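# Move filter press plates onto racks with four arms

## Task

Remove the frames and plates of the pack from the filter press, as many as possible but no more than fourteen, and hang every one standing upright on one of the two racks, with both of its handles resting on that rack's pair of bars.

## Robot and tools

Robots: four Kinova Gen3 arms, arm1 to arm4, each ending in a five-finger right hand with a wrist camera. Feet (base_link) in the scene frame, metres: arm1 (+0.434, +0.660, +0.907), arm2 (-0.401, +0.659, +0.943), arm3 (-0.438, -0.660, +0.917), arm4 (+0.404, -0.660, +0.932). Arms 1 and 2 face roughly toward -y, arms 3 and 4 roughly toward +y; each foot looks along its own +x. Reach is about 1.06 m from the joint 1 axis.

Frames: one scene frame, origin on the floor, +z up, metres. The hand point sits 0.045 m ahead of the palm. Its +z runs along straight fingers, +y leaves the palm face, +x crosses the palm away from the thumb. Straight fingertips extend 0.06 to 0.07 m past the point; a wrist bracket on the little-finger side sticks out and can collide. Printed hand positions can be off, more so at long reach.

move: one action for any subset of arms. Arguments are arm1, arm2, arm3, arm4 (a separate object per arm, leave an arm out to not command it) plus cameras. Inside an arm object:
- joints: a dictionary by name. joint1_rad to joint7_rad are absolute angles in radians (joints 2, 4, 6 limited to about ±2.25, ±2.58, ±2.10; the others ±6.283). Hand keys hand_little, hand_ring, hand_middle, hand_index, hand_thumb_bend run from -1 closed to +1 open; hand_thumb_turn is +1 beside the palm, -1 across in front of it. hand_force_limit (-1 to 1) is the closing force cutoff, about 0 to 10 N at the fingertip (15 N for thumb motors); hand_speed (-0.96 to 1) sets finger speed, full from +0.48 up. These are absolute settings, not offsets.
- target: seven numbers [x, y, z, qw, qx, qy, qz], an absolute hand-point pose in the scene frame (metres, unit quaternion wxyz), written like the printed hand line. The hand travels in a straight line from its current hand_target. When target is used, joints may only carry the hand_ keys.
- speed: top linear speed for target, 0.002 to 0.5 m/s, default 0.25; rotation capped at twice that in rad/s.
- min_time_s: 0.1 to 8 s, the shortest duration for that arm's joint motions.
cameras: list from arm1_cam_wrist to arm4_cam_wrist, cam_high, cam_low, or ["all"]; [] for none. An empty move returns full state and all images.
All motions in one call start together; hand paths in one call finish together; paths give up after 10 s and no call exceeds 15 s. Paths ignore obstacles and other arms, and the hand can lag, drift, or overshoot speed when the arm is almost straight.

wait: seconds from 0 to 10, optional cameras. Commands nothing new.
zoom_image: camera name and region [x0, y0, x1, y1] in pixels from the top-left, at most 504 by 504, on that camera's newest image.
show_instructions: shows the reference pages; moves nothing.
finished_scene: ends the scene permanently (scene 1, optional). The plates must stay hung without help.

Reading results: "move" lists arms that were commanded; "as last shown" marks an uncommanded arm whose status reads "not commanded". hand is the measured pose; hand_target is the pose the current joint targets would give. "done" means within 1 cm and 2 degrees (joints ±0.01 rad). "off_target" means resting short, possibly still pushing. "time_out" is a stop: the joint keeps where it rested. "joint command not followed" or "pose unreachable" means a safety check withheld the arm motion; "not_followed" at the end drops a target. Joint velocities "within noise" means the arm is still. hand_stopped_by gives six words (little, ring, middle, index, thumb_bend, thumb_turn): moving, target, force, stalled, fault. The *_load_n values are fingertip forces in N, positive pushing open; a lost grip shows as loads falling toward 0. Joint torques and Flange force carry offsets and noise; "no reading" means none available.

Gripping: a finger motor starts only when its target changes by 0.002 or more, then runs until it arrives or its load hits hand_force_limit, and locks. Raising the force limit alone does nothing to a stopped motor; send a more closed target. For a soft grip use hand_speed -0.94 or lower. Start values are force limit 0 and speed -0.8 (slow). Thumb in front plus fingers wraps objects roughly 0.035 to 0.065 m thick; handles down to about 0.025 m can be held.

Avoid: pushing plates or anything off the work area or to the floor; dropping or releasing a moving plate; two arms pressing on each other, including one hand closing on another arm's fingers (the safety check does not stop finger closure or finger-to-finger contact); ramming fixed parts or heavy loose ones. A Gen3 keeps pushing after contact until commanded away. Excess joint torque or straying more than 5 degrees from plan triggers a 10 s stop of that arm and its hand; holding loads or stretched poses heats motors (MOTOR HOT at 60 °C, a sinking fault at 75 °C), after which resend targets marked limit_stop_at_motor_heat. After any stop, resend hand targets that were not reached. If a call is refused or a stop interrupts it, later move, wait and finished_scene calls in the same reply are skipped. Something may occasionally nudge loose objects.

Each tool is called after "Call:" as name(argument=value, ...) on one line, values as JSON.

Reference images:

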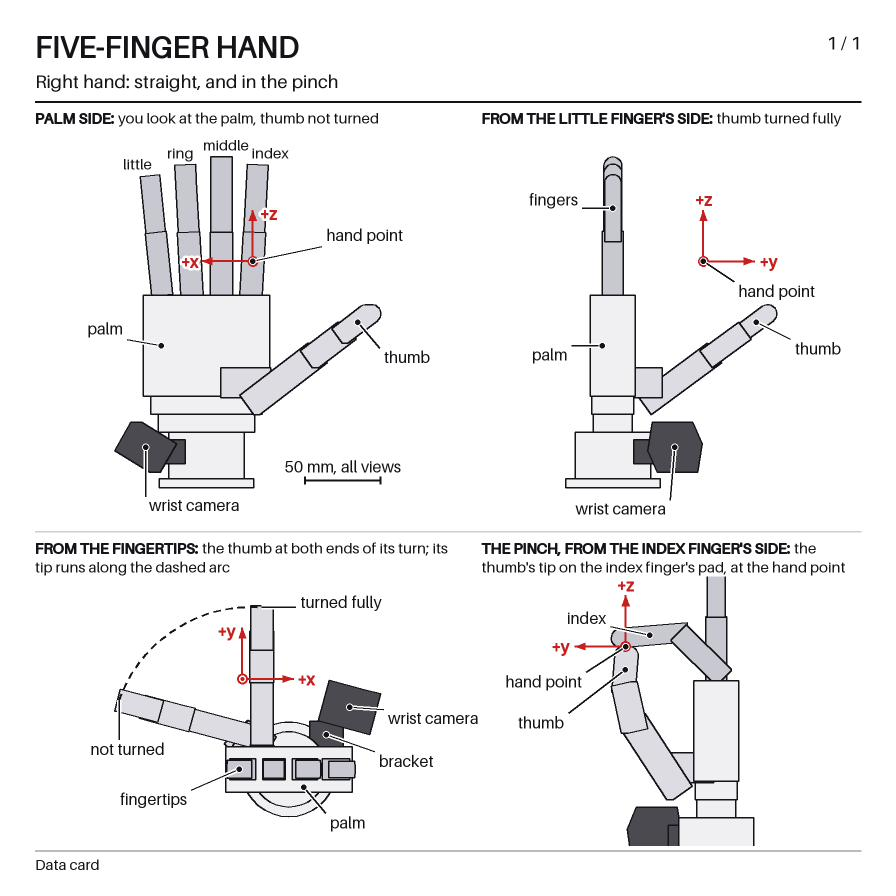

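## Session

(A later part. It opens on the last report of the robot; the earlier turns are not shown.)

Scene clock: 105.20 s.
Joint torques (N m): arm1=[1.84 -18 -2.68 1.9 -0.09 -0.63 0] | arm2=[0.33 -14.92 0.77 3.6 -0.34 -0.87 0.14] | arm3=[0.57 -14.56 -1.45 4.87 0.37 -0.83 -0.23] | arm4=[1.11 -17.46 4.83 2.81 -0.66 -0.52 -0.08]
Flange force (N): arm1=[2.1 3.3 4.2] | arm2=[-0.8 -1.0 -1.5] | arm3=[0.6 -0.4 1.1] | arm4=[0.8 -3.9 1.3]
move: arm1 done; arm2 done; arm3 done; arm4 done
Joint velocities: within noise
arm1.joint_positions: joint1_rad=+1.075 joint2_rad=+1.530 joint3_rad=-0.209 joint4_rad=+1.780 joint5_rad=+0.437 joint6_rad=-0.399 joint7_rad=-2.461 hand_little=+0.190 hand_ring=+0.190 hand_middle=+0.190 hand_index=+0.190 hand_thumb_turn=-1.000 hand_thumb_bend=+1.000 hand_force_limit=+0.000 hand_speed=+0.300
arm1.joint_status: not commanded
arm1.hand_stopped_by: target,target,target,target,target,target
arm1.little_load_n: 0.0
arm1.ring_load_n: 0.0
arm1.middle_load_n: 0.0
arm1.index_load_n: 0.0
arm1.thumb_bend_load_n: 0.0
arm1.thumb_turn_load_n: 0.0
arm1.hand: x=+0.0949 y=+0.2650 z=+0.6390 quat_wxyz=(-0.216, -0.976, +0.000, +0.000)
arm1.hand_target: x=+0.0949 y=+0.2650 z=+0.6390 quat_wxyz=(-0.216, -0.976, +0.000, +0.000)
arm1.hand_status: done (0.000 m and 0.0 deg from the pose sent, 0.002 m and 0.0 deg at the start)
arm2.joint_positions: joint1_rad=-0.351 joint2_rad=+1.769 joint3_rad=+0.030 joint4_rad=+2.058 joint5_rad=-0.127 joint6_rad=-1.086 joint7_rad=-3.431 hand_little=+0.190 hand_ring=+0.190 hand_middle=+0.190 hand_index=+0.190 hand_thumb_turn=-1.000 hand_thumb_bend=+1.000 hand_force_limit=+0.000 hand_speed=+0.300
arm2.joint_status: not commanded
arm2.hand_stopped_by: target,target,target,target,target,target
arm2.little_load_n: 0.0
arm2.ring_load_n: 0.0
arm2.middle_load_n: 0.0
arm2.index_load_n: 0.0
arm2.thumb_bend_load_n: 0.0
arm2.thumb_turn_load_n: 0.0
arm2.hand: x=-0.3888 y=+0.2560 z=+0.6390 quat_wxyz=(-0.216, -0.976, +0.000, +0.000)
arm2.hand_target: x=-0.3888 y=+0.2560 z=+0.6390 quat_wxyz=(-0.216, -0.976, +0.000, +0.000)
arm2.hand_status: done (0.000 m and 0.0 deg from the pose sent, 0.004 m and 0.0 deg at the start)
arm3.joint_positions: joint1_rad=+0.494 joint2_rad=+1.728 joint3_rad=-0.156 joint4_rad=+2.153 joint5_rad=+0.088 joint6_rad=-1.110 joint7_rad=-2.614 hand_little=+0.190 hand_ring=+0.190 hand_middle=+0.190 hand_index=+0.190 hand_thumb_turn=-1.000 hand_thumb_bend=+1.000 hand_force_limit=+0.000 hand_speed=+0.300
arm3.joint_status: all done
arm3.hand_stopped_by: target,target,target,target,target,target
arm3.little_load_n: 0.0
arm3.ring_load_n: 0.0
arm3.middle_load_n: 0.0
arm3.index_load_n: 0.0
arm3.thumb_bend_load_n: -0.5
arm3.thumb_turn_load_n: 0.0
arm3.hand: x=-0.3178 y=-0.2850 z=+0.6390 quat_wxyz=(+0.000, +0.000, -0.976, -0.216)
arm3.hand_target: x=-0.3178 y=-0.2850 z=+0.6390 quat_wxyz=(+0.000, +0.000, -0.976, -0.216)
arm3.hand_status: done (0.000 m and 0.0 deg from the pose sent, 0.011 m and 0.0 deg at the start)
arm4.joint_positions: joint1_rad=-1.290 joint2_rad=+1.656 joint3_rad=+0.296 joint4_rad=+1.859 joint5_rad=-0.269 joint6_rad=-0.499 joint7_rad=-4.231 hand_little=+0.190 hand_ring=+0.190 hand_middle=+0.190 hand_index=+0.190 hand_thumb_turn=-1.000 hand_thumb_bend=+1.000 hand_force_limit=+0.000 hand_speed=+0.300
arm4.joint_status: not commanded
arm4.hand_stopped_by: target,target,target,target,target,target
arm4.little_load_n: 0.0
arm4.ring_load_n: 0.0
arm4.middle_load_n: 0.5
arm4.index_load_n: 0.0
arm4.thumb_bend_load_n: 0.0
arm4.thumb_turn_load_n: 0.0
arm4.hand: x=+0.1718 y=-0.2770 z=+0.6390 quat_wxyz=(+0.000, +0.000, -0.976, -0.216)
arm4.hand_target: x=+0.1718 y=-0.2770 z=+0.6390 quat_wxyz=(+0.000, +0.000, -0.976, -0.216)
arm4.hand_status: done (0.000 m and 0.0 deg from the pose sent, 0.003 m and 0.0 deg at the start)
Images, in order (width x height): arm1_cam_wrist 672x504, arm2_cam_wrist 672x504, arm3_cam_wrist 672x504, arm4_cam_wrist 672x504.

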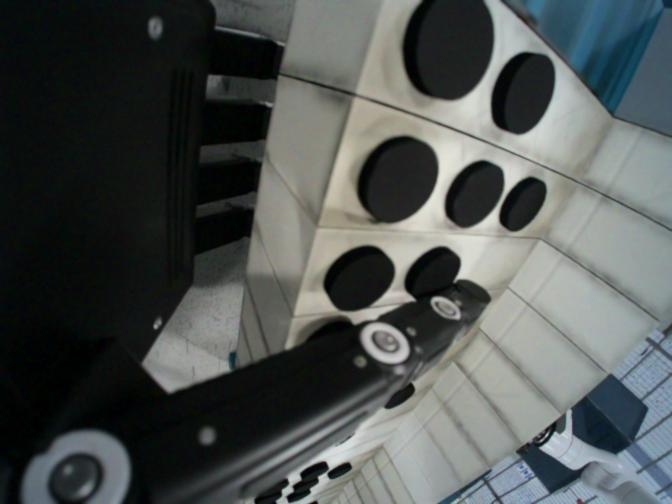

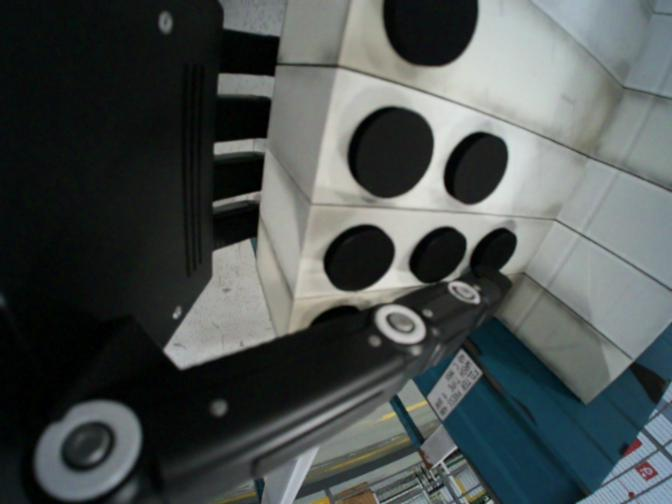

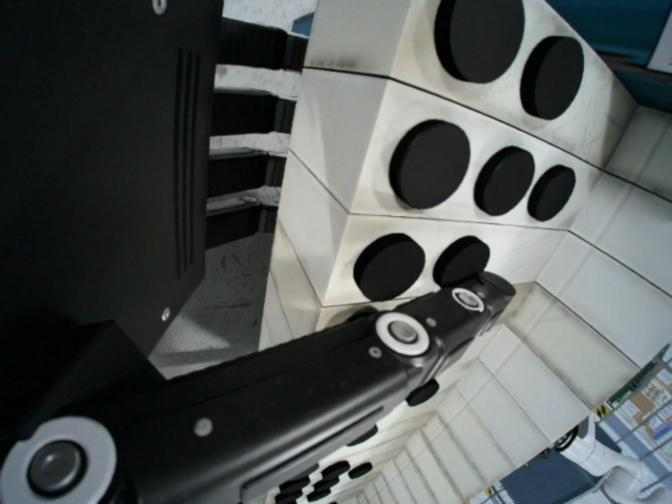

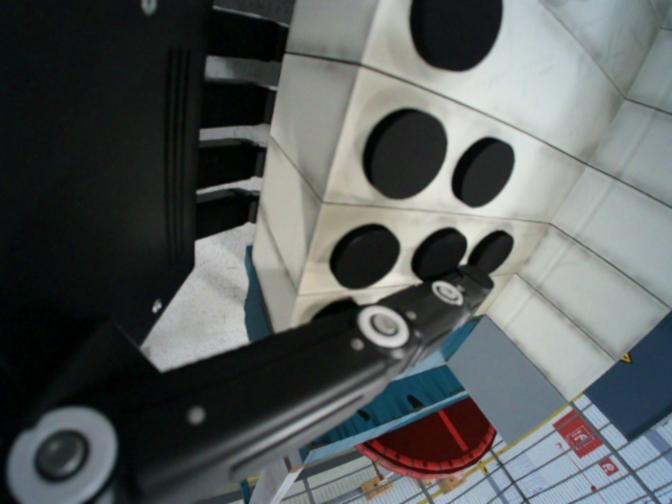

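Call:
move(arm3={"target": [-0.3164, -0.278, 0.639, 0, 0, 0.9763, 0.2164], "speed": 0.1}, arm4={"target": [0.1718, -0.274, 0.639, 0, 0, 0.9763, 0.2164], "speed": 0.1})

Call:
move(arm1={"target": [0.0949, 0.265, 0.656, 0.2164, 0.9763, 0, 0], "speed": 0.04}, arm2={"target": [-0.3888, 0.256, 0.656, 0.2164, 0.9763, 0, 0], "speed": 0.04}, arm3={"target": [-0.3164, -0.278, 0.656, 0, 0, 0.9763, 0.2164], "speed": 0.04}, arm4={"target": [0.1718, -0.274, 0.656, 0, 0, 0.9763, 0.2164], "speed": 0.04}, cameras=["arm1_cam_wrist", "arm2_cam_wrist", "arm3_cam_wrist", "arm4_cam_wrist", "cam_high", "cam_low"])

Scene clock: 108.57 s.
Joint torques (N m): arm1=[1.86 -18.01 -2.67 1.92 -0.14 -0.67 0.04] | arm2=[0.35 -14.91 0.83 3.62 -0.4 -0.89 0.16] | arm3=[0.56 -14.75 -1.61 4.74 0.4 -0.83 -0.3] | arm4=[1.12 -17.56 4.81 2.77 -0.65 -0.55 -0.09]
Flange force (N): arm1=[1.8 3.3 4.3] | arm2=[-0.8 -0.9 -1.4] | arm3=[0.5 -0.4 1.1] | arm4=[0.9 -3.9 1.5]
move: arm3 done; arm4 done
Joint velocities: within noise
arm1, arm2: as last shown
arm1.ring_load_n: 0.5
arm3.joint_positions: joint1_rad=+0.490 joint2_rad=+1.715 joint3_rad=-0.160 joint4_rad=+2.139 joint5_rad=+0.083 joint6_rad=-1.085 joint7_rad=-2.617 hand_little=+0.190 hand_ring=+0.190 hand_middle=+0.190 hand_index=+0.190 hand_thumb_turn=-1.000 hand_thumb_bend=+1.000 hand_force_limit=+0.000 hand_speed=+0.300
arm3.joint_status: not commanded
arm3.hand_stopped_by: target,target,target,target,target,target
arm3.little_load_n: 0.0
arm3.ring_load_n: 0.0
arm3.middle_load_n: 0.0
arm3.index_load_n: 0.0
arm3.thumb_bend_load_n: 0.0
arm3.thumb_turn_load_n: 0.0
arm3.hand: x=-0.3164 y=-0.2780 z=+0.6390 quat_wxyz=(+0.000, +0.000, -0.976, -0.216)
arm3.hand_target: x=-0.3164 y=-0.2780 z=+0.6390 quat_wxyz=(+0.000, +0.000, -0.976, -0.216)
arm3.hand_status: done (0.000 m and 0.0 deg from the pose sent, 0.007 m and 0.0 deg at the start)
arm4.joint_positions: joint1_rad=-1.283 joint2_rad=+1.655 joint3_rad=+0.299 joint4_rad=+1.855 joint5_rad=-0.264 joint6_rad=-0.496 joint7_rad=-4.229 hand_little=+0.190 hand_ring=+0.190 hand_middle=+0.190 hand_index=+0.190 hand_thumb_turn=-1.000 hand_thumb_bend=+1.000 hand_force_limit=+0.000 hand_speed=+0.300
arm4.joint_status: not commanded
arm4.hand_stopped_by: target,target,target,target,target,target
arm4.little_load_n: 0.5
arm4.ring_load_n: 0.0
arm4.middle_load_n: 0.0
arm4.index_load_n: 0.0
arm4.thumb_bend_load_n: 0.0
arm4.thumb_turn_load_n: 0.0
arm4.hand: x=+0.1718 y=-0.2740 z=+0.6390 quat_wxyz=(+0.000, +0.000, -0.976, -0.216)
arm4.hand_target: x=+0.1718 y=-0.2740 z=+0.6390 quat_wxyz=(+0.000, +0.000, -0.976, -0.216)
arm4.hand_status: done (0.000 m and 0.0 deg from the pose sent, 0.003 m and 0.0 deg at the start)
pictures: none

Scene clock: 109.53 s.
Joint torques (N m): arm1=[0.54 -39.41 -13.65 -0.14 1.77 -7.21 0.01] | arm2=[1.18 -41.63 8.07 -3.39 -3.43 -12.89 -0.05] | arm3=[-1.17 -38.21 -11.71 -0.65 6.08 -11.99 -0.26] | arm4=[2.04 -34.33 17.68 4.84 -4.32 -4.41 -0.16]
Flange force (N): arm1=[1.1 -19.6 45.5] | arm2=[-0.6 -36.5 31.4] | arm3=[-1.7 -31.9 32.9] | arm4=[0.2 -25.8 40.7]
move: arm1 done; arm2 done; arm3 done; arm4 done
Joint velocities: within noise
arm1.joint_positions: joint1_rad=+1.075 joint2_rad=+1.489 joint3_rad=-0.211 joint4_rad=+1.817 joint5_rad=+0.431 joint6_rad=-0.396 joint7_rad=-2.464 hand_little=+0.190 hand_ring=+0.191 hand_middle=+0.190 hand_index=+0.191 hand_thumb_turn=-1.000 hand_thumb_bend=+1.000 hand_force_limit=+0.000 hand_speed=+0.300
arm1.joint_status: not commanded
arm1.hand_stopped_by: target,target,target,target,target,target
arm1.little_load_n: 5.5
arm1.ring_load_n: 7.0
arm1.middle_load_n: 4.5
arm1.index_load_n: 6.5
arm1.thumb_bend_load_n: 0.0
arm1.thumb_turn_load_n: 0.0
arm1.hand: x=+0.0949 y=+0.2650 z=+0.6560 quat_wxyz=(-0.216, -0.976, +0.000, +0.000)
arm1.hand_target: x=+0.0949 y=+0.2650 z=+0.6560 quat_wxyz=(-0.216, -0.976, +0.000, +0.000)
arm1.hand_status: done (0.000 m and 0.0 deg from the pose sent, 0.017 m and 0.0 deg at the start)
arm2.joint_positions: joint1_rad=-0.350 joint2_rad=+1.733 joint3_rad=+0.031 joint4_rad=+2.105 joint5_rad=-0.124 joint6_rad=-1.096 joint7_rad=-3.433 hand_little=+0.191 hand_ring=+0.190 hand_middle=+0.191 hand_index=+0.190 hand_thumb_turn=-1.000 hand_thumb_bend=+1.000 hand_force_limit=+0.000 hand_speed=+0.300
arm2.joint_status: not commanded
arm2.hand_stopped_by: target,target,target,target,target,target
arm2.little_load_n: 7.5
arm2.ring_load_n: 3.5
arm2.middle_load_n: 5.0
arm2.index_load_n: 4.5
arm2.thumb_bend_load_n: 0.0
arm2.thumb_turn_load_n: 0.0
arm2.hand: x=-0.3888 y=+0.2561 z=+0.6560 quat_wxyz=(-0.216, -0.976, +0.000, +0.000)
arm2.hand_target: x=-0.3888 y=+0.2560 z=+0.6560 quat_wxyz=(-0.216, -0.976, +0.000, +0.000)
arm2.hand_status: done (0.000 m and 0.0 deg from the pose sent, 0.017 m and 0.0 deg at the start)
arm3.joint_positions: joint1_rad=+0.489 joint2_rad=+1.678 joint3_rad=-0.164 joint4_rad=+2.184 joint5_rad=+0.075 joint6_rad=-1.094 joint7_rad=-2.617 hand_little=+0.190 hand_ring=+0.191 hand_middle=+0.190 hand_index=+0.191 hand_thumb_turn=-1.000 hand_thumb_bend=+1.000 hand_force_limit=+0.000 hand_speed=+0.300
arm3.joint_status: not commanded
arm3.hand_stopped_by: target,target,target,target,target,target
arm3.little_load_n: 5.5
arm3.ring_load_n: 6.5
arm3.middle_load_n: 3.0
arm3.index_load_n: 5.5
arm3.thumb_bend_load_n: 0.0
arm3.thumb_turn_load_n: -0.5
arm3.hand: x=-0.3164 y=-0.2781 z=+0.6560 quat_wxyz=(+0.000, +0.000, -0.976, -0.216)
arm3.hand_target: x=-0.3164 y=-0.2780 z=+0.6560 quat_wxyz=(+0.000, +0.000, -0.976, -0.216)
arm3.hand_status: done (0.000 m and 0.0 deg from the pose sent, 0.017 m and 0.0 deg at the start)
arm4.joint_positions: joint1_rad=-1.281 joint2_rad=+1.615 joint3_rad=+0.301 joint4_rad=+1.896 joint5_rad=-0.253 joint6_rad=-0.500 joint7_rad=-4.226 hand_little=+0.191 hand_ring=+0.190 hand_middle=+0.191 hand_index=+0.190 hand_thumb_turn=-1.000 hand_thumb_bend=+1.000 hand_force_limit=+0.000 hand_speed=+0.300
arm4.joint_status: not commanded
arm4.hand_stopped_by: target,target,target,target,target,target
arm4.little_load_n: 12.5
arm4.ring_load_n: 4.5
arm4.middle_load_n: 7.0
arm4.index_load_n: 5.0
arm4.thumb_bend_load_n: 0.0
arm4.thumb_turn_load_n: 0.0
arm4.hand: x=+0.1718 y=-0.2740 z=+0.6560 quat_wxyz=(+0.000, +0.000, -0.976, -0.216)
arm4.hand_target: x=+0.1718 y=-0.2740 z=+0.6560 quat_wxyz=(+0.000, +0.000, -0.976, -0.216)
arm4.hand_status: done (0.000 m and 0.0 deg from the pose sent, 0.017 m and 0.0 deg at the start)
Images, in order (width x height): arm1_cam_wrist 672x504, arm2_cam_wrist 672x504, arm3_cam_wrist 672x504, arm4_cam_wrist 672x504, cam_high 896x504, cam_low 896x504.

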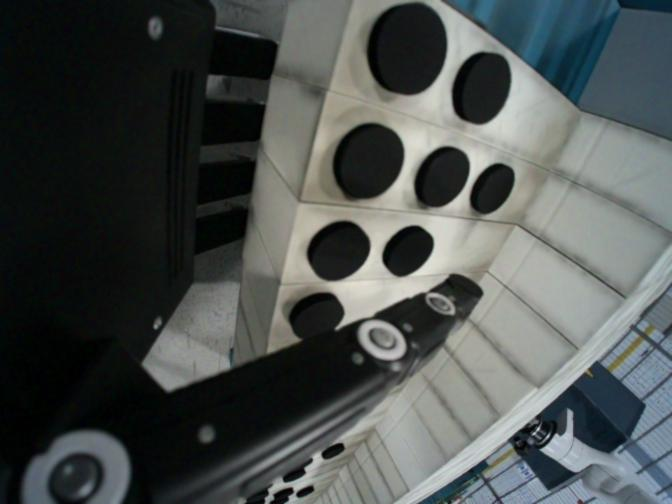

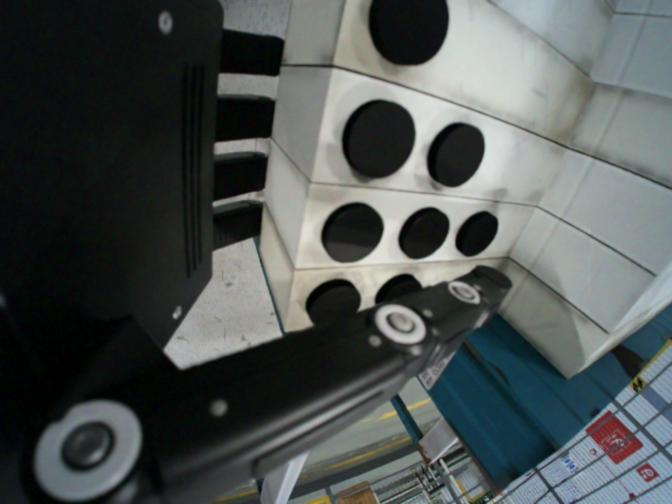

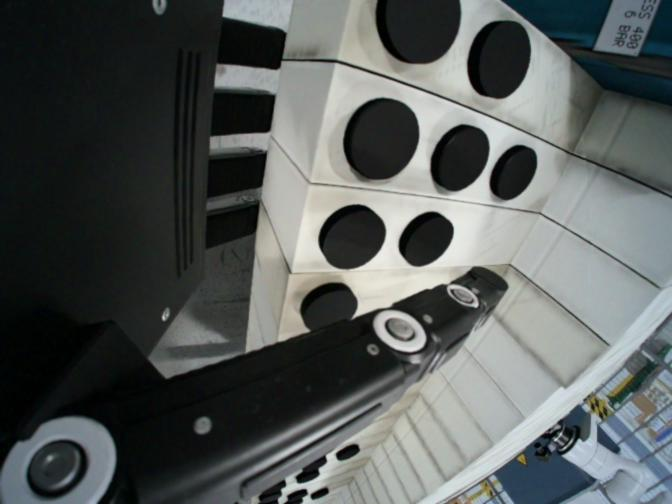

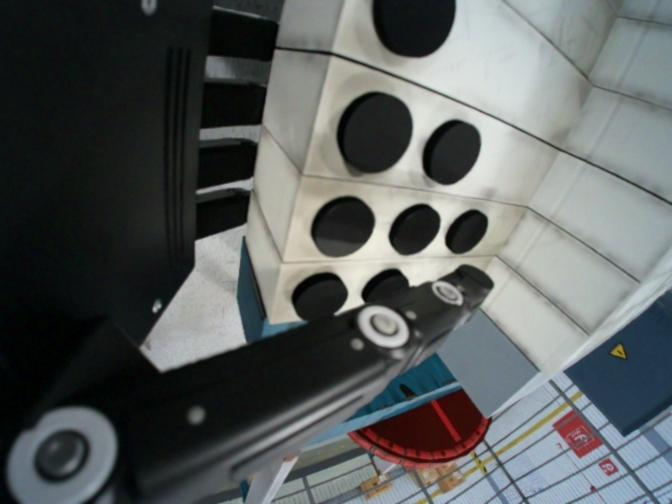

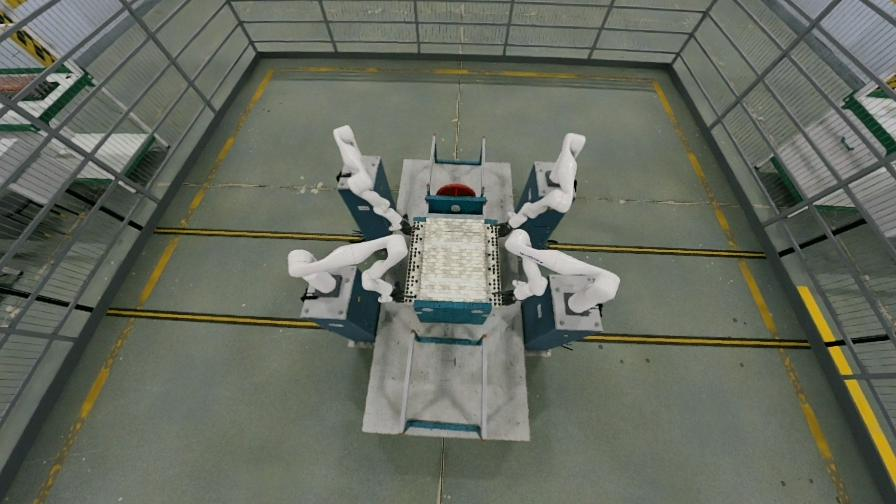

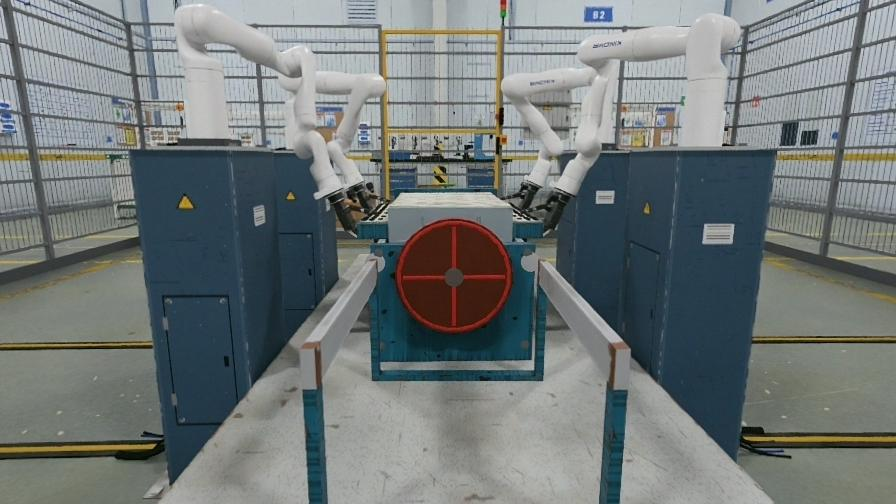

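Call:
move(arm1={"target": [0.0949, 0.265, 0.70, 0.2164, 0.9763, 0, 0], "speed": 0.1}, arm2={"target": [-0.3888, 0.256, 0.70, 0.2164, 0.9763, 0, 0], "speed": 0.1}, arm3={"target": [-0.3164, -0.278, 0.70, 0, 0, 0.9763, 0.2164], "speed": 0.1}, arm4={"target": [0.1718, -0.274, 0.70, 0, 0, 0.9763, 0.2164], "speed": 0.1}, cameras=["arm1_cam_wrist", "arm2_cam_wrist", "arm3_cam_wrist", "arm4_cam_wrist", "cam_high", "cam_low"])

Call:
zoom_image(camera="cam_low", region=[320, 130, 600, 290])

Call:
zoom_image(camera="cam_high", region=[370, 180, 530, 330])

Scene clock: 111.53 s.
Joint torques (N m): arm1=[-0.24 -39.67 -14.82 -1.56 1.83 -7.88 -0.03] | arm2=[1.27 -42.83 8.54 -4.75 -3.71 -13.77 0.04] | arm3=[-1.45 -39.08 -12.3 -2.18 6.57 -12.8 -0.25] | arm4=[2.71 -34.75 18.93 3.68 -4.59 -4.83 -0.12]
Flange force (N): arm1=[0.9 -21.5 44.3] | arm2=[-1.0 -40.2 30.2] | arm3=[-1.7 -34.4 31.4] | arm4=[0.2 -28.3 39.8]
move: arm1 done; arm2 done; arm3 done; arm4 done
Joint velocities: within noise
arm1.joint_positions: joint1_rad=+1.077 joint2_rad=+1.382 joint3_rad=-0.222 joint4_rad=+1.902 joint5_rad=+0.418 joint6_rad=-0.377 joint7_rad=-2.475 hand_little=+0.191 hand_ring=+0.191 hand_middle=+0.190 hand_index=+0.191 hand_thumb_turn=-1.000 hand_thumb_bend=+1.000 hand_force_limit=+0.000 hand_speed=+0.300
arm1.joint_status: not commanded
arm1.hand_stopped_by: target,target,target,target,target,target
arm1.little_load_n: 6.0
arm1.ring_load_n: 7.0
arm1.middle_load_n: 5.0
arm1.index_load_n: 6.5
arm1.thumb_bend_load_n: 0.0
arm1.thumb_turn_load_n: 0.0
arm1.hand: x=+0.0949 y=+0.2650 z=+0.7000 quat_wxyz=(-0.216, -0.976, +0.000, +0.000)
arm1.hand_target: x=+0.0949 y=+0.2650 z=+0.7000 quat_wxyz=(-0.216, -0.976, +0.000, +0.000)
arm1.hand_status: done (0.000 m and 0.0 deg from the pose sent, 0.044 m and 0.0 deg at the start)
arm2.joint_positions: joint1_rad=-0.349 joint2_rad=+1.636 joint3_rad=+0.035 joint4_rad=+2.218 joint5_rad=-0.117 joint6_rad=-1.113 joint7_rad=-3.436 hand_little=+0.191 hand_ring=+0.191 hand_middle=+0.191 hand_index=+0.190 hand_thumb_turn=-1.000 hand_thumb_bend=+1.000 hand_force_limit=+0.000 hand_speed=+0.300
arm2.joint_status: not commanded
arm2.hand_stopped_by: target,target,target,target,target,target
arm2.little_load_n: 7.5
arm2.ring_load_n: 3.5
arm2.middle_load_n: 5.5
arm2.index_load_n: 4.0
arm2.thumb_bend_load_n: 0.0
arm2.thumb_turn_load_n: 0.0
arm2.hand: x=-0.3888 y=+0.2560 z=+0.7000 quat_wxyz=(-0.216, -0.976, +0.000, +0.000)
arm2.hand_target: x=-0.3888 y=+0.2560 z=+0.7000 quat_wxyz=(-0.216, -0.976, +0.000, +0.000)
arm2.hand_status: done (0.000 m and 0.0 deg from the pose sent, 0.044 m and 0.0 deg at the start)
arm3.joint_positions: joint1_rad=+0.486 joint2_rad=+1.578 joint3_rad=-0.176 joint4_rad=+2.293 joint5_rad=+0.053 joint6_rad=-1.105 joint7_rad=-2.619 hand_little=+0.190 hand_ring=+0.191 hand_middle=+0.190 hand_index=+0.191 hand_thumb_turn=-1.000 hand_thumb_bend=+1.000 hand_force_limit=+0.000 hand_speed=+0.300
arm3.joint_status: not commanded
arm3.hand_stopped_by: target,target,target,target,target,target
arm3.little_load_n: 5.5
arm3.ring_load_n: 6.5
arm3.middle_load_n: 3.0
arm3.index_load_n: 5.5
arm3.thumb_bend_load_n: 0.0
arm3.thumb_turn_load_n: -0.5
arm3.hand: x=-0.3164 y=-0.2780 z=+0.7000 quat_wxyz=(+0.000, +0.000, -0.976, -0.216)
arm3.hand_target: x=-0.3164 y=-0.2780 z=+0.7000 quat_wxyz=(+0.000, +0.000, -0.976, -0.216)
arm3.hand_status: done (0.000 m and 0.0 deg from the pose sent, 0.044 m and 0.0 deg at the start)
arm4.joint_positions: joint1_rad=-1.279 joint2_rad=+1.509 joint3_rad=+0.311 joint4_rad=+1.993 joint5_rad=-0.225 joint6_rad=-0.498 joint7_rad=-4.218 hand_little=+0.191 hand_ring=+0.190 hand_middle=+0.191 hand_index=+0.190 hand_thumb_turn=-1.000 hand_thumb_bend=+1.000 hand_force_limit=+0.000 hand_speed=+0.300
arm4.joint_status: not commanded
arm4.hand_stopped_by: target,target,target,target,target,target
arm4.little_load_n: 12.5
arm4.ring_load_n: 4.5
arm4.middle_load_n: 6.5
arm4.index_load_n: 5.0
arm4.thumb_bend_load_n: 0.0
arm4.thumb_turn_load_n: 0.0
arm4.hand: x=+0.1718 y=-0.2740 z=+0.7000 quat_wxyz=(+0.000, +0.000, -0.976, -0.216)
arm4.hand_target: x=+0.1718 y=-0.2740 z=+0.7000 quat_wxyz=(+0.000, +0.000, -0.976, -0.216)
arm4.hand_status: done (0.000 m and 0.0 deg from the pose sent, 0.044 m and 0.0 deg at the start)
Images, in order (width x height): arm1_cam_wrist 672x504, arm2_cam_wrist 672x504, arm3_cam_wrist 672x504, arm4_cam_wrist 672x504, cam_high 896x504, cam_low 896x504.

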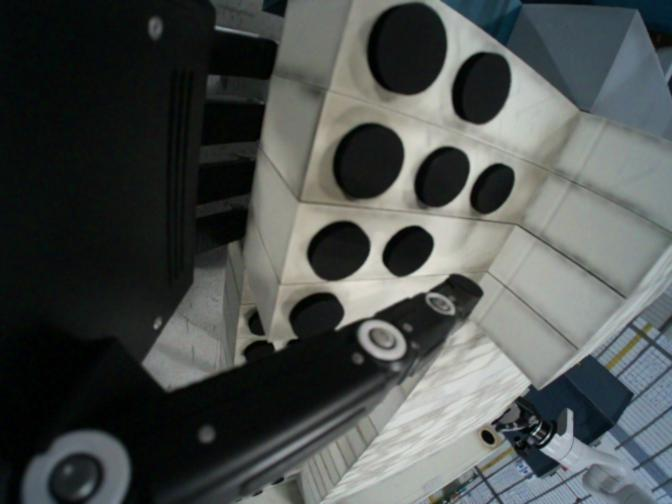

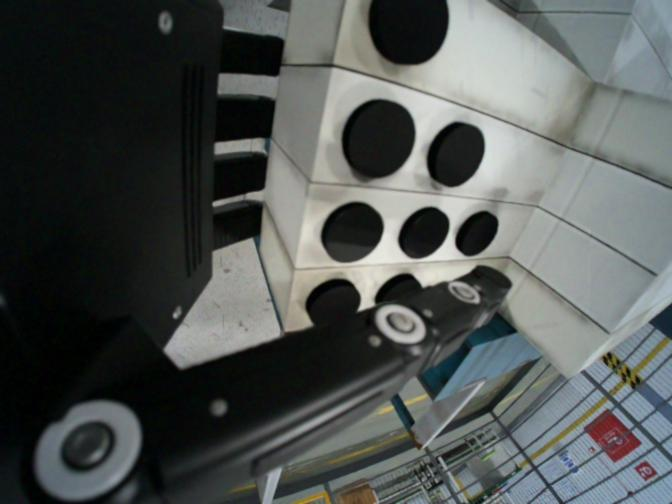

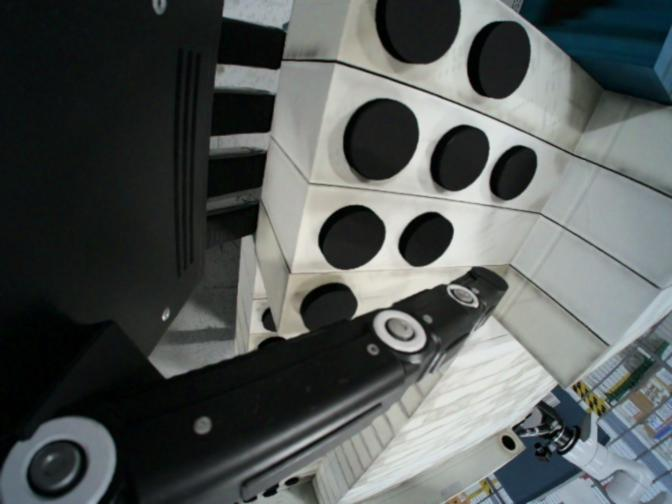

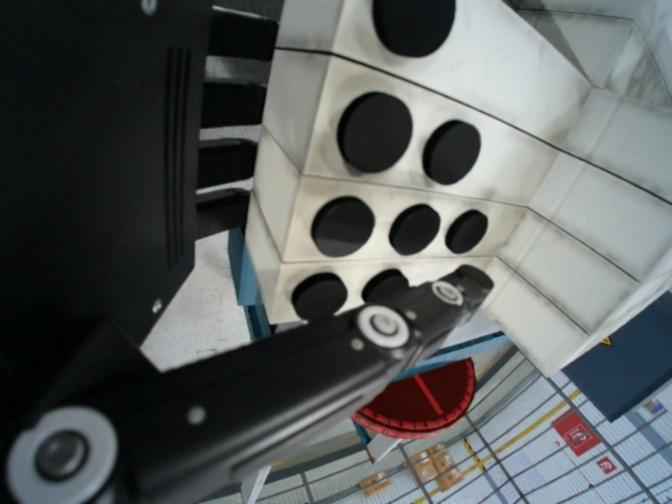

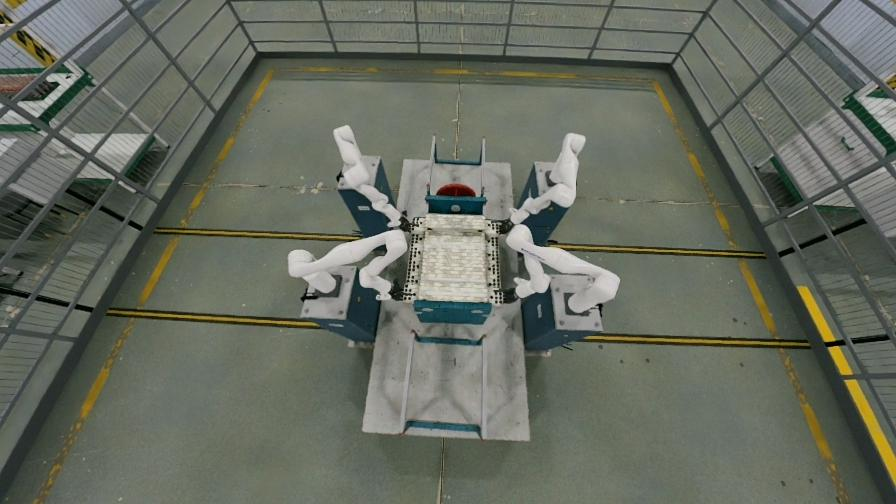

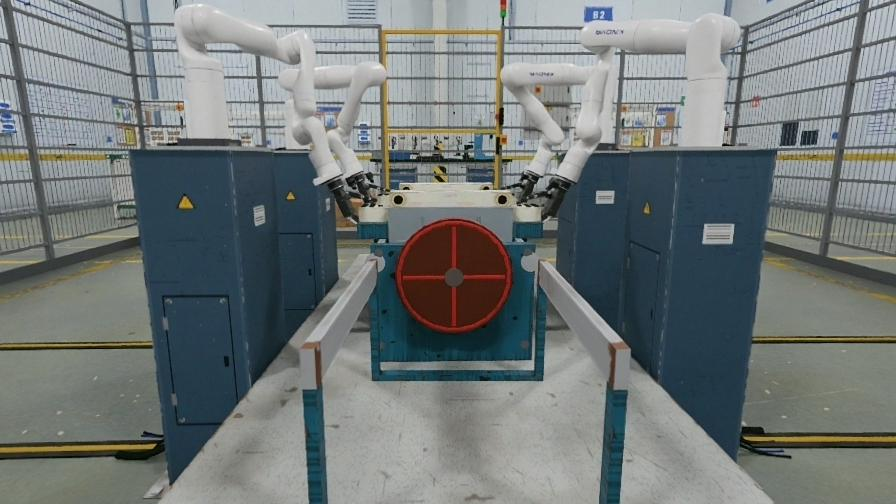

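Scaled by 1.800 from the camera's image (finer frame: 1280x720).

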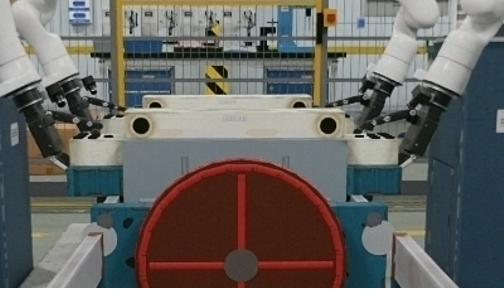

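Scaled by 3.150 from the camera's image (finer frame: 1280x720).

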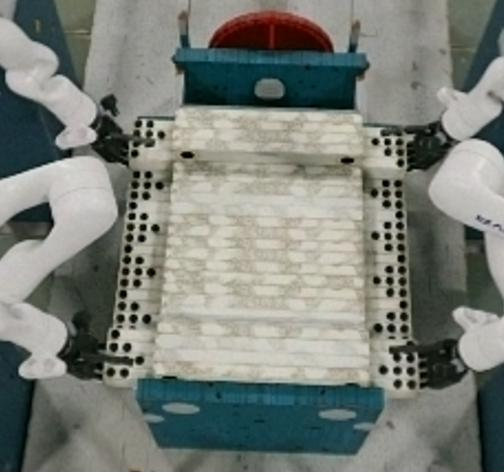

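Call:
move(arm1={"target": [0.0949, 0.265, 1.13, 0.2164, 0.9763, 0, 0], "speed": 0.2}, arm2={"target": [-0.3888, 0.256, 1.13, 0.2164, 0.9763, 0, 0], "speed": 0.2}, arm3={"target": [-0.3164, -0.278, 1.13, 0, 0, 0.9763, 0.2164], "speed": 0.2}, arm4={"target": [0.1718, -0.274, 1.13, 0, 0, 0.9763, 0.2164], "speed": 0.2}, cameras=["arm1_cam_wrist", "arm2_cam_wrist", "arm3_cam_wrist", "arm4_cam_wrist", "cam_high", "cam_low"])

Call:
zoom_image(camera="cam_low", region=[300, 60, 620, 280])

Scene clock: 115.90 s.
Joint torques (N m): arm1=[0.18 -24.47 -13.12 -22.23 -3.77 -7.67 0.03] | arm2=[1.57 -21.66 2.83 -35.35 1.21 -13.75 -0.27] | arm3=[-2.16 -22.25 -2.85 -35.88 -3.41 -12.55 -0.04] | arm4=[2.42 -19.64 10.91 -20.67 3.45 -5.71 -0.18]
Flange force (N): arm1=[-5.1 -12.3 44.7] | arm2=no reading | arm3=[-1.9 -43.5 28.4] | arm4=[5.1 -23.9 39.0]
move: arm1 done; arm2 done; arm3 done; arm4 done
Joint velocities: within noise
arm1.joint_positions: joint1_rad=+1.590 joint2_rad=+0.453 joint3_rad=-0.956 joint4_rad=+1.921 joint5_rad=+0.136 joint6_rad=+0.630 joint7_rad=-2.479 hand_little=+0.191 hand_ring=+0.191 hand_middle=+0.190 hand_index=+0.191 hand_thumb_turn=-1.000 hand_thumb_bend=+1.000 hand_force_limit=+0.000 hand_speed=+0.300
arm1.joint_status: not commanded
arm1.hand_stopped_by: target,target,target,target,target,target
arm1.little_load_n: 6.0
arm1.ring_load_n: 6.0
arm1.middle_load_n: 4.0
arm1.index_load_n: 5.5
arm1.thumb_bend_load_n: -0.5
arm1.thumb_turn_load_n: 0.0
arm1.hand: x=+0.0949 y=+0.2650 z=+1.1300 quat_wxyz=(-0.216, -0.976, +0.000, +0.000)
arm1.hand_target: x=+0.0949 y=+0.2650 z=+1.1300 quat_wxyz=(-0.216, -0.976, +0.000, +0.000)
arm1.hand_status: done (0.000 m and 0.0 deg from the pose sent, 0.430 m and 0.0 deg at the start)
arm2.joint_positions: joint1_rad=-0.788 joint2_rad=+0.089 joint3_rad=+0.547 joint4_rad=+2.440 joint5_rad=+0.237 joint6_rad=+0.222 joint7_rad=-3.623 hand_little=+0.191 hand_ring=+0.190 hand_middle=+0.191 hand_index=+0.190 hand_thumb_turn=-1.000 hand_thumb_bend=+1.000 hand_force_limit=+0.000 hand_speed=+0.300
arm2.joint_status: not commanded
arm2.hand_stopped_by: target,target,target,target,target,target
arm2.little_load_n: 8.5
arm2.ring_load_n: 3.5
arm2.middle_load_n: 5.0
arm2.index_load_n: 4.0
arm2.thumb_bend_load_n: 0.0
arm2.thumb_turn_load_n: 0.0
arm2.hand: x=-0.3888 y=+0.2560 z=+1.1300 quat_wxyz=(-0.216, -0.976, +0.000, +0.000)
arm2.hand_target: x=-0.3888 y=+0.2560 z=+1.1300 quat_wxyz=(-0.216, -0.976, +0.000, +0.000)
arm2.hand_status: done (0.000 m and 0.0 deg from the pose sent, 0.430 m and 0.0 deg at the start)
arm3.joint_positions: joint1_rad=+0.702 joint2_rad=-0.005 joint3_rad=-0.408 joint4_rad=+2.381 joint5_rad=-0.382 joint6_rad=+0.376 joint7_rad=-2.485 hand_little=+0.191 hand_ring=+0.191 hand_middle=+0.191 hand_index=+0.191 hand_thumb_turn=-1.000 hand_thumb_bend=+1.000 hand_force_limit=+0.000 hand_speed=+0.300
arm3.joint_status: not commanded
arm3.hand_stopped_by: target,target,target,target,target,target
arm3.little_load_n: 5.0
arm3.ring_load_n: 5.5
arm3.middle_load_n: 3.0
arm3.index_load_n: 6.0
arm3.thumb_bend_load_n: 0.0
arm3.thumb_turn_load_n: 0.0
arm3.hand: x=-0.3164 y=-0.2780 z=+1.1300 quat_wxyz=(+0.000, +0.000, -0.976, -0.216)
arm3.hand_target: x=-0.3164 y=-0.2780 z=+1.1300 quat_wxyz=(+0.000, +0.000, -0.976, -0.216)
arm3.hand_status: done (0.000 m and 0.0 deg from the pose sent, 0.430 m and 0.0 deg at the start)
arm4.joint_positions: joint1_rad=-1.707 joint2_rad=+0.373 joint3_rad=+0.911 joint4_rad=+2.136 joint5_rad=+0.082 joint6_rad=+0.483 joint7_rad=-4.084 hand_little=+0.191 hand_ring=+0.191 hand_middle=+0.191 hand_index=+0.191 hand_thumb_turn=-1.000 hand_thumb_bend=+1.000 hand_force_limit=+0.000 hand_speed=+0.300
arm4.joint_status: not commanded
arm4.hand_stopped_by: target,target,target,target,target,target
arm4.little_load_n: 13.0
arm4.ring_load_n: 4.0
arm4.middle_load_n: 6.0
arm4.index_load_n: 4.5
arm4.thumb_bend_load_n: -0.5
arm4.thumb_turn_load_n: 0.0
arm4.hand: x=+0.1718 y=-0.2740 z=+1.1300 quat_wxyz=(+0.000, +0.000, -0.976, -0.216)
arm4.hand_target: x=+0.1718 y=-0.2740 z=+1.1300 quat_wxyz=(+0.000, +0.000, -0.976, -0.216)
arm4.hand_status: done (0.000 m and 0.0 deg from the pose sent, 0.430 m and 0.0 deg at the start)
Images, in order (width x height): arm1_cam_wrist 672x504, arm2_cam_wrist 672x504, arm3_cam_wrist 672x504, arm4_cam_wrist 672x504, cam_high 896x504, cam_low 896x504.

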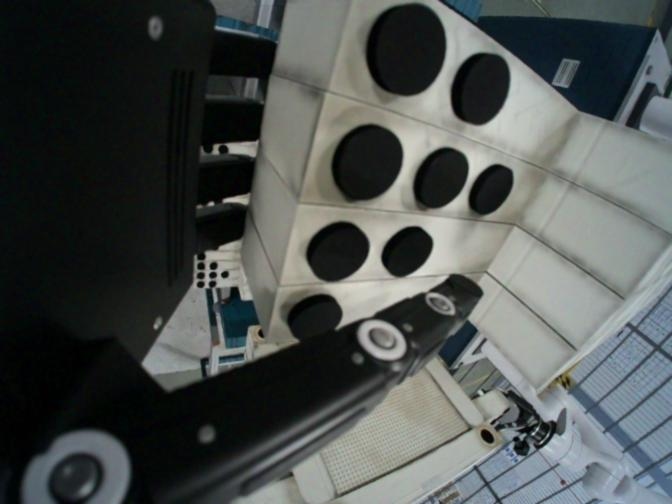

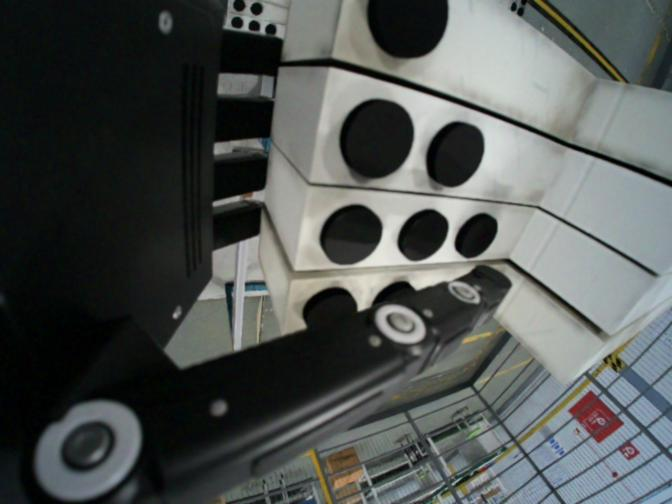

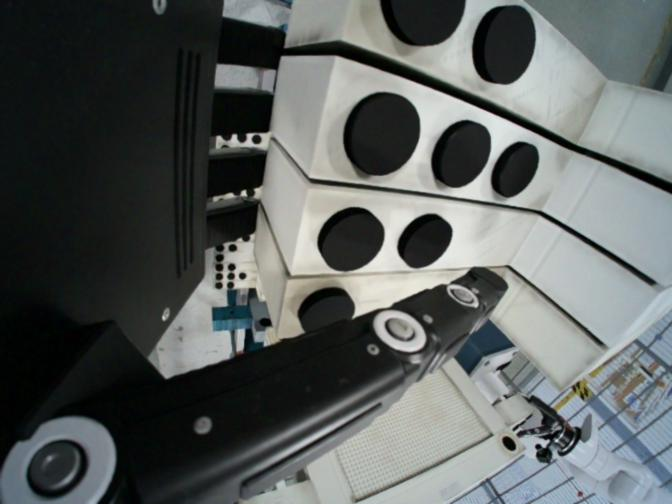

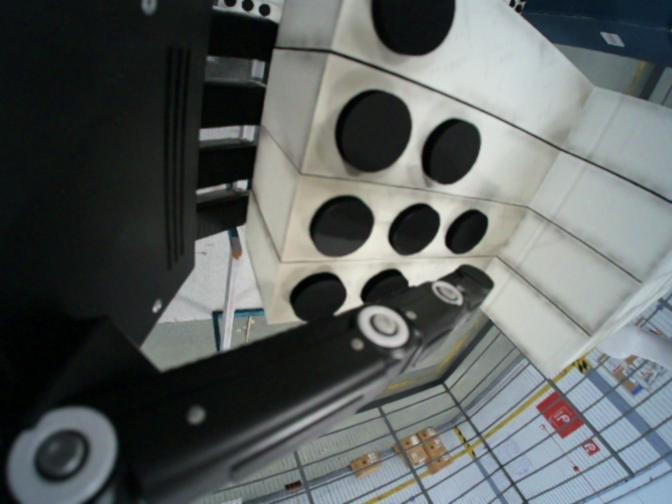

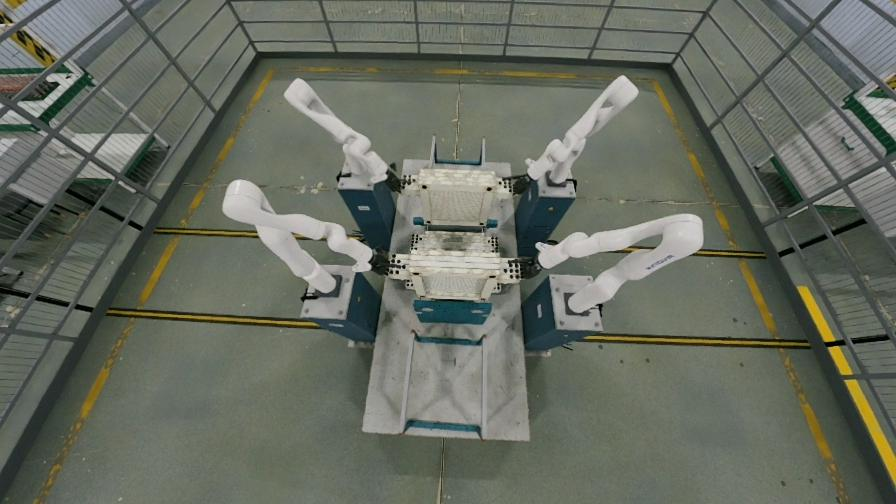

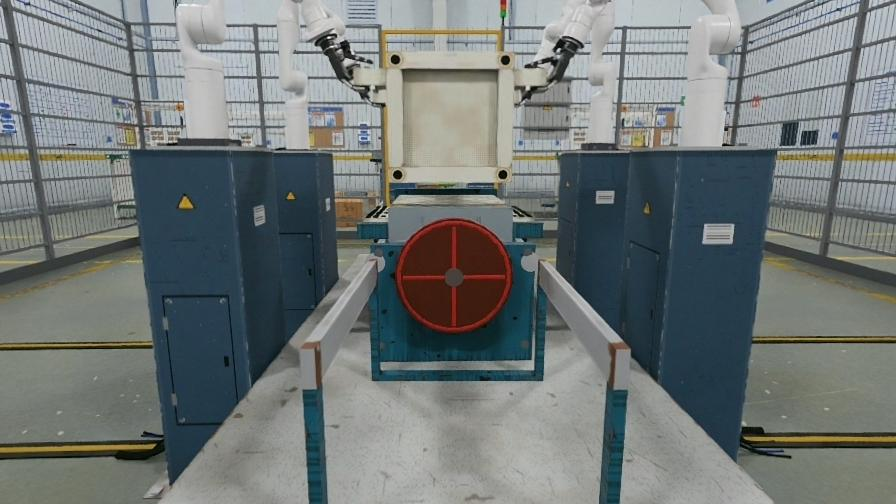

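Scaled by 1.575 from the camera's image (finer frame: 1280x720).

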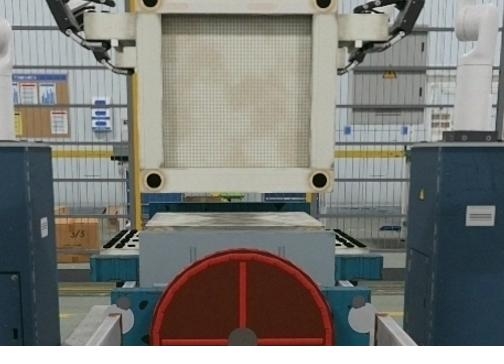

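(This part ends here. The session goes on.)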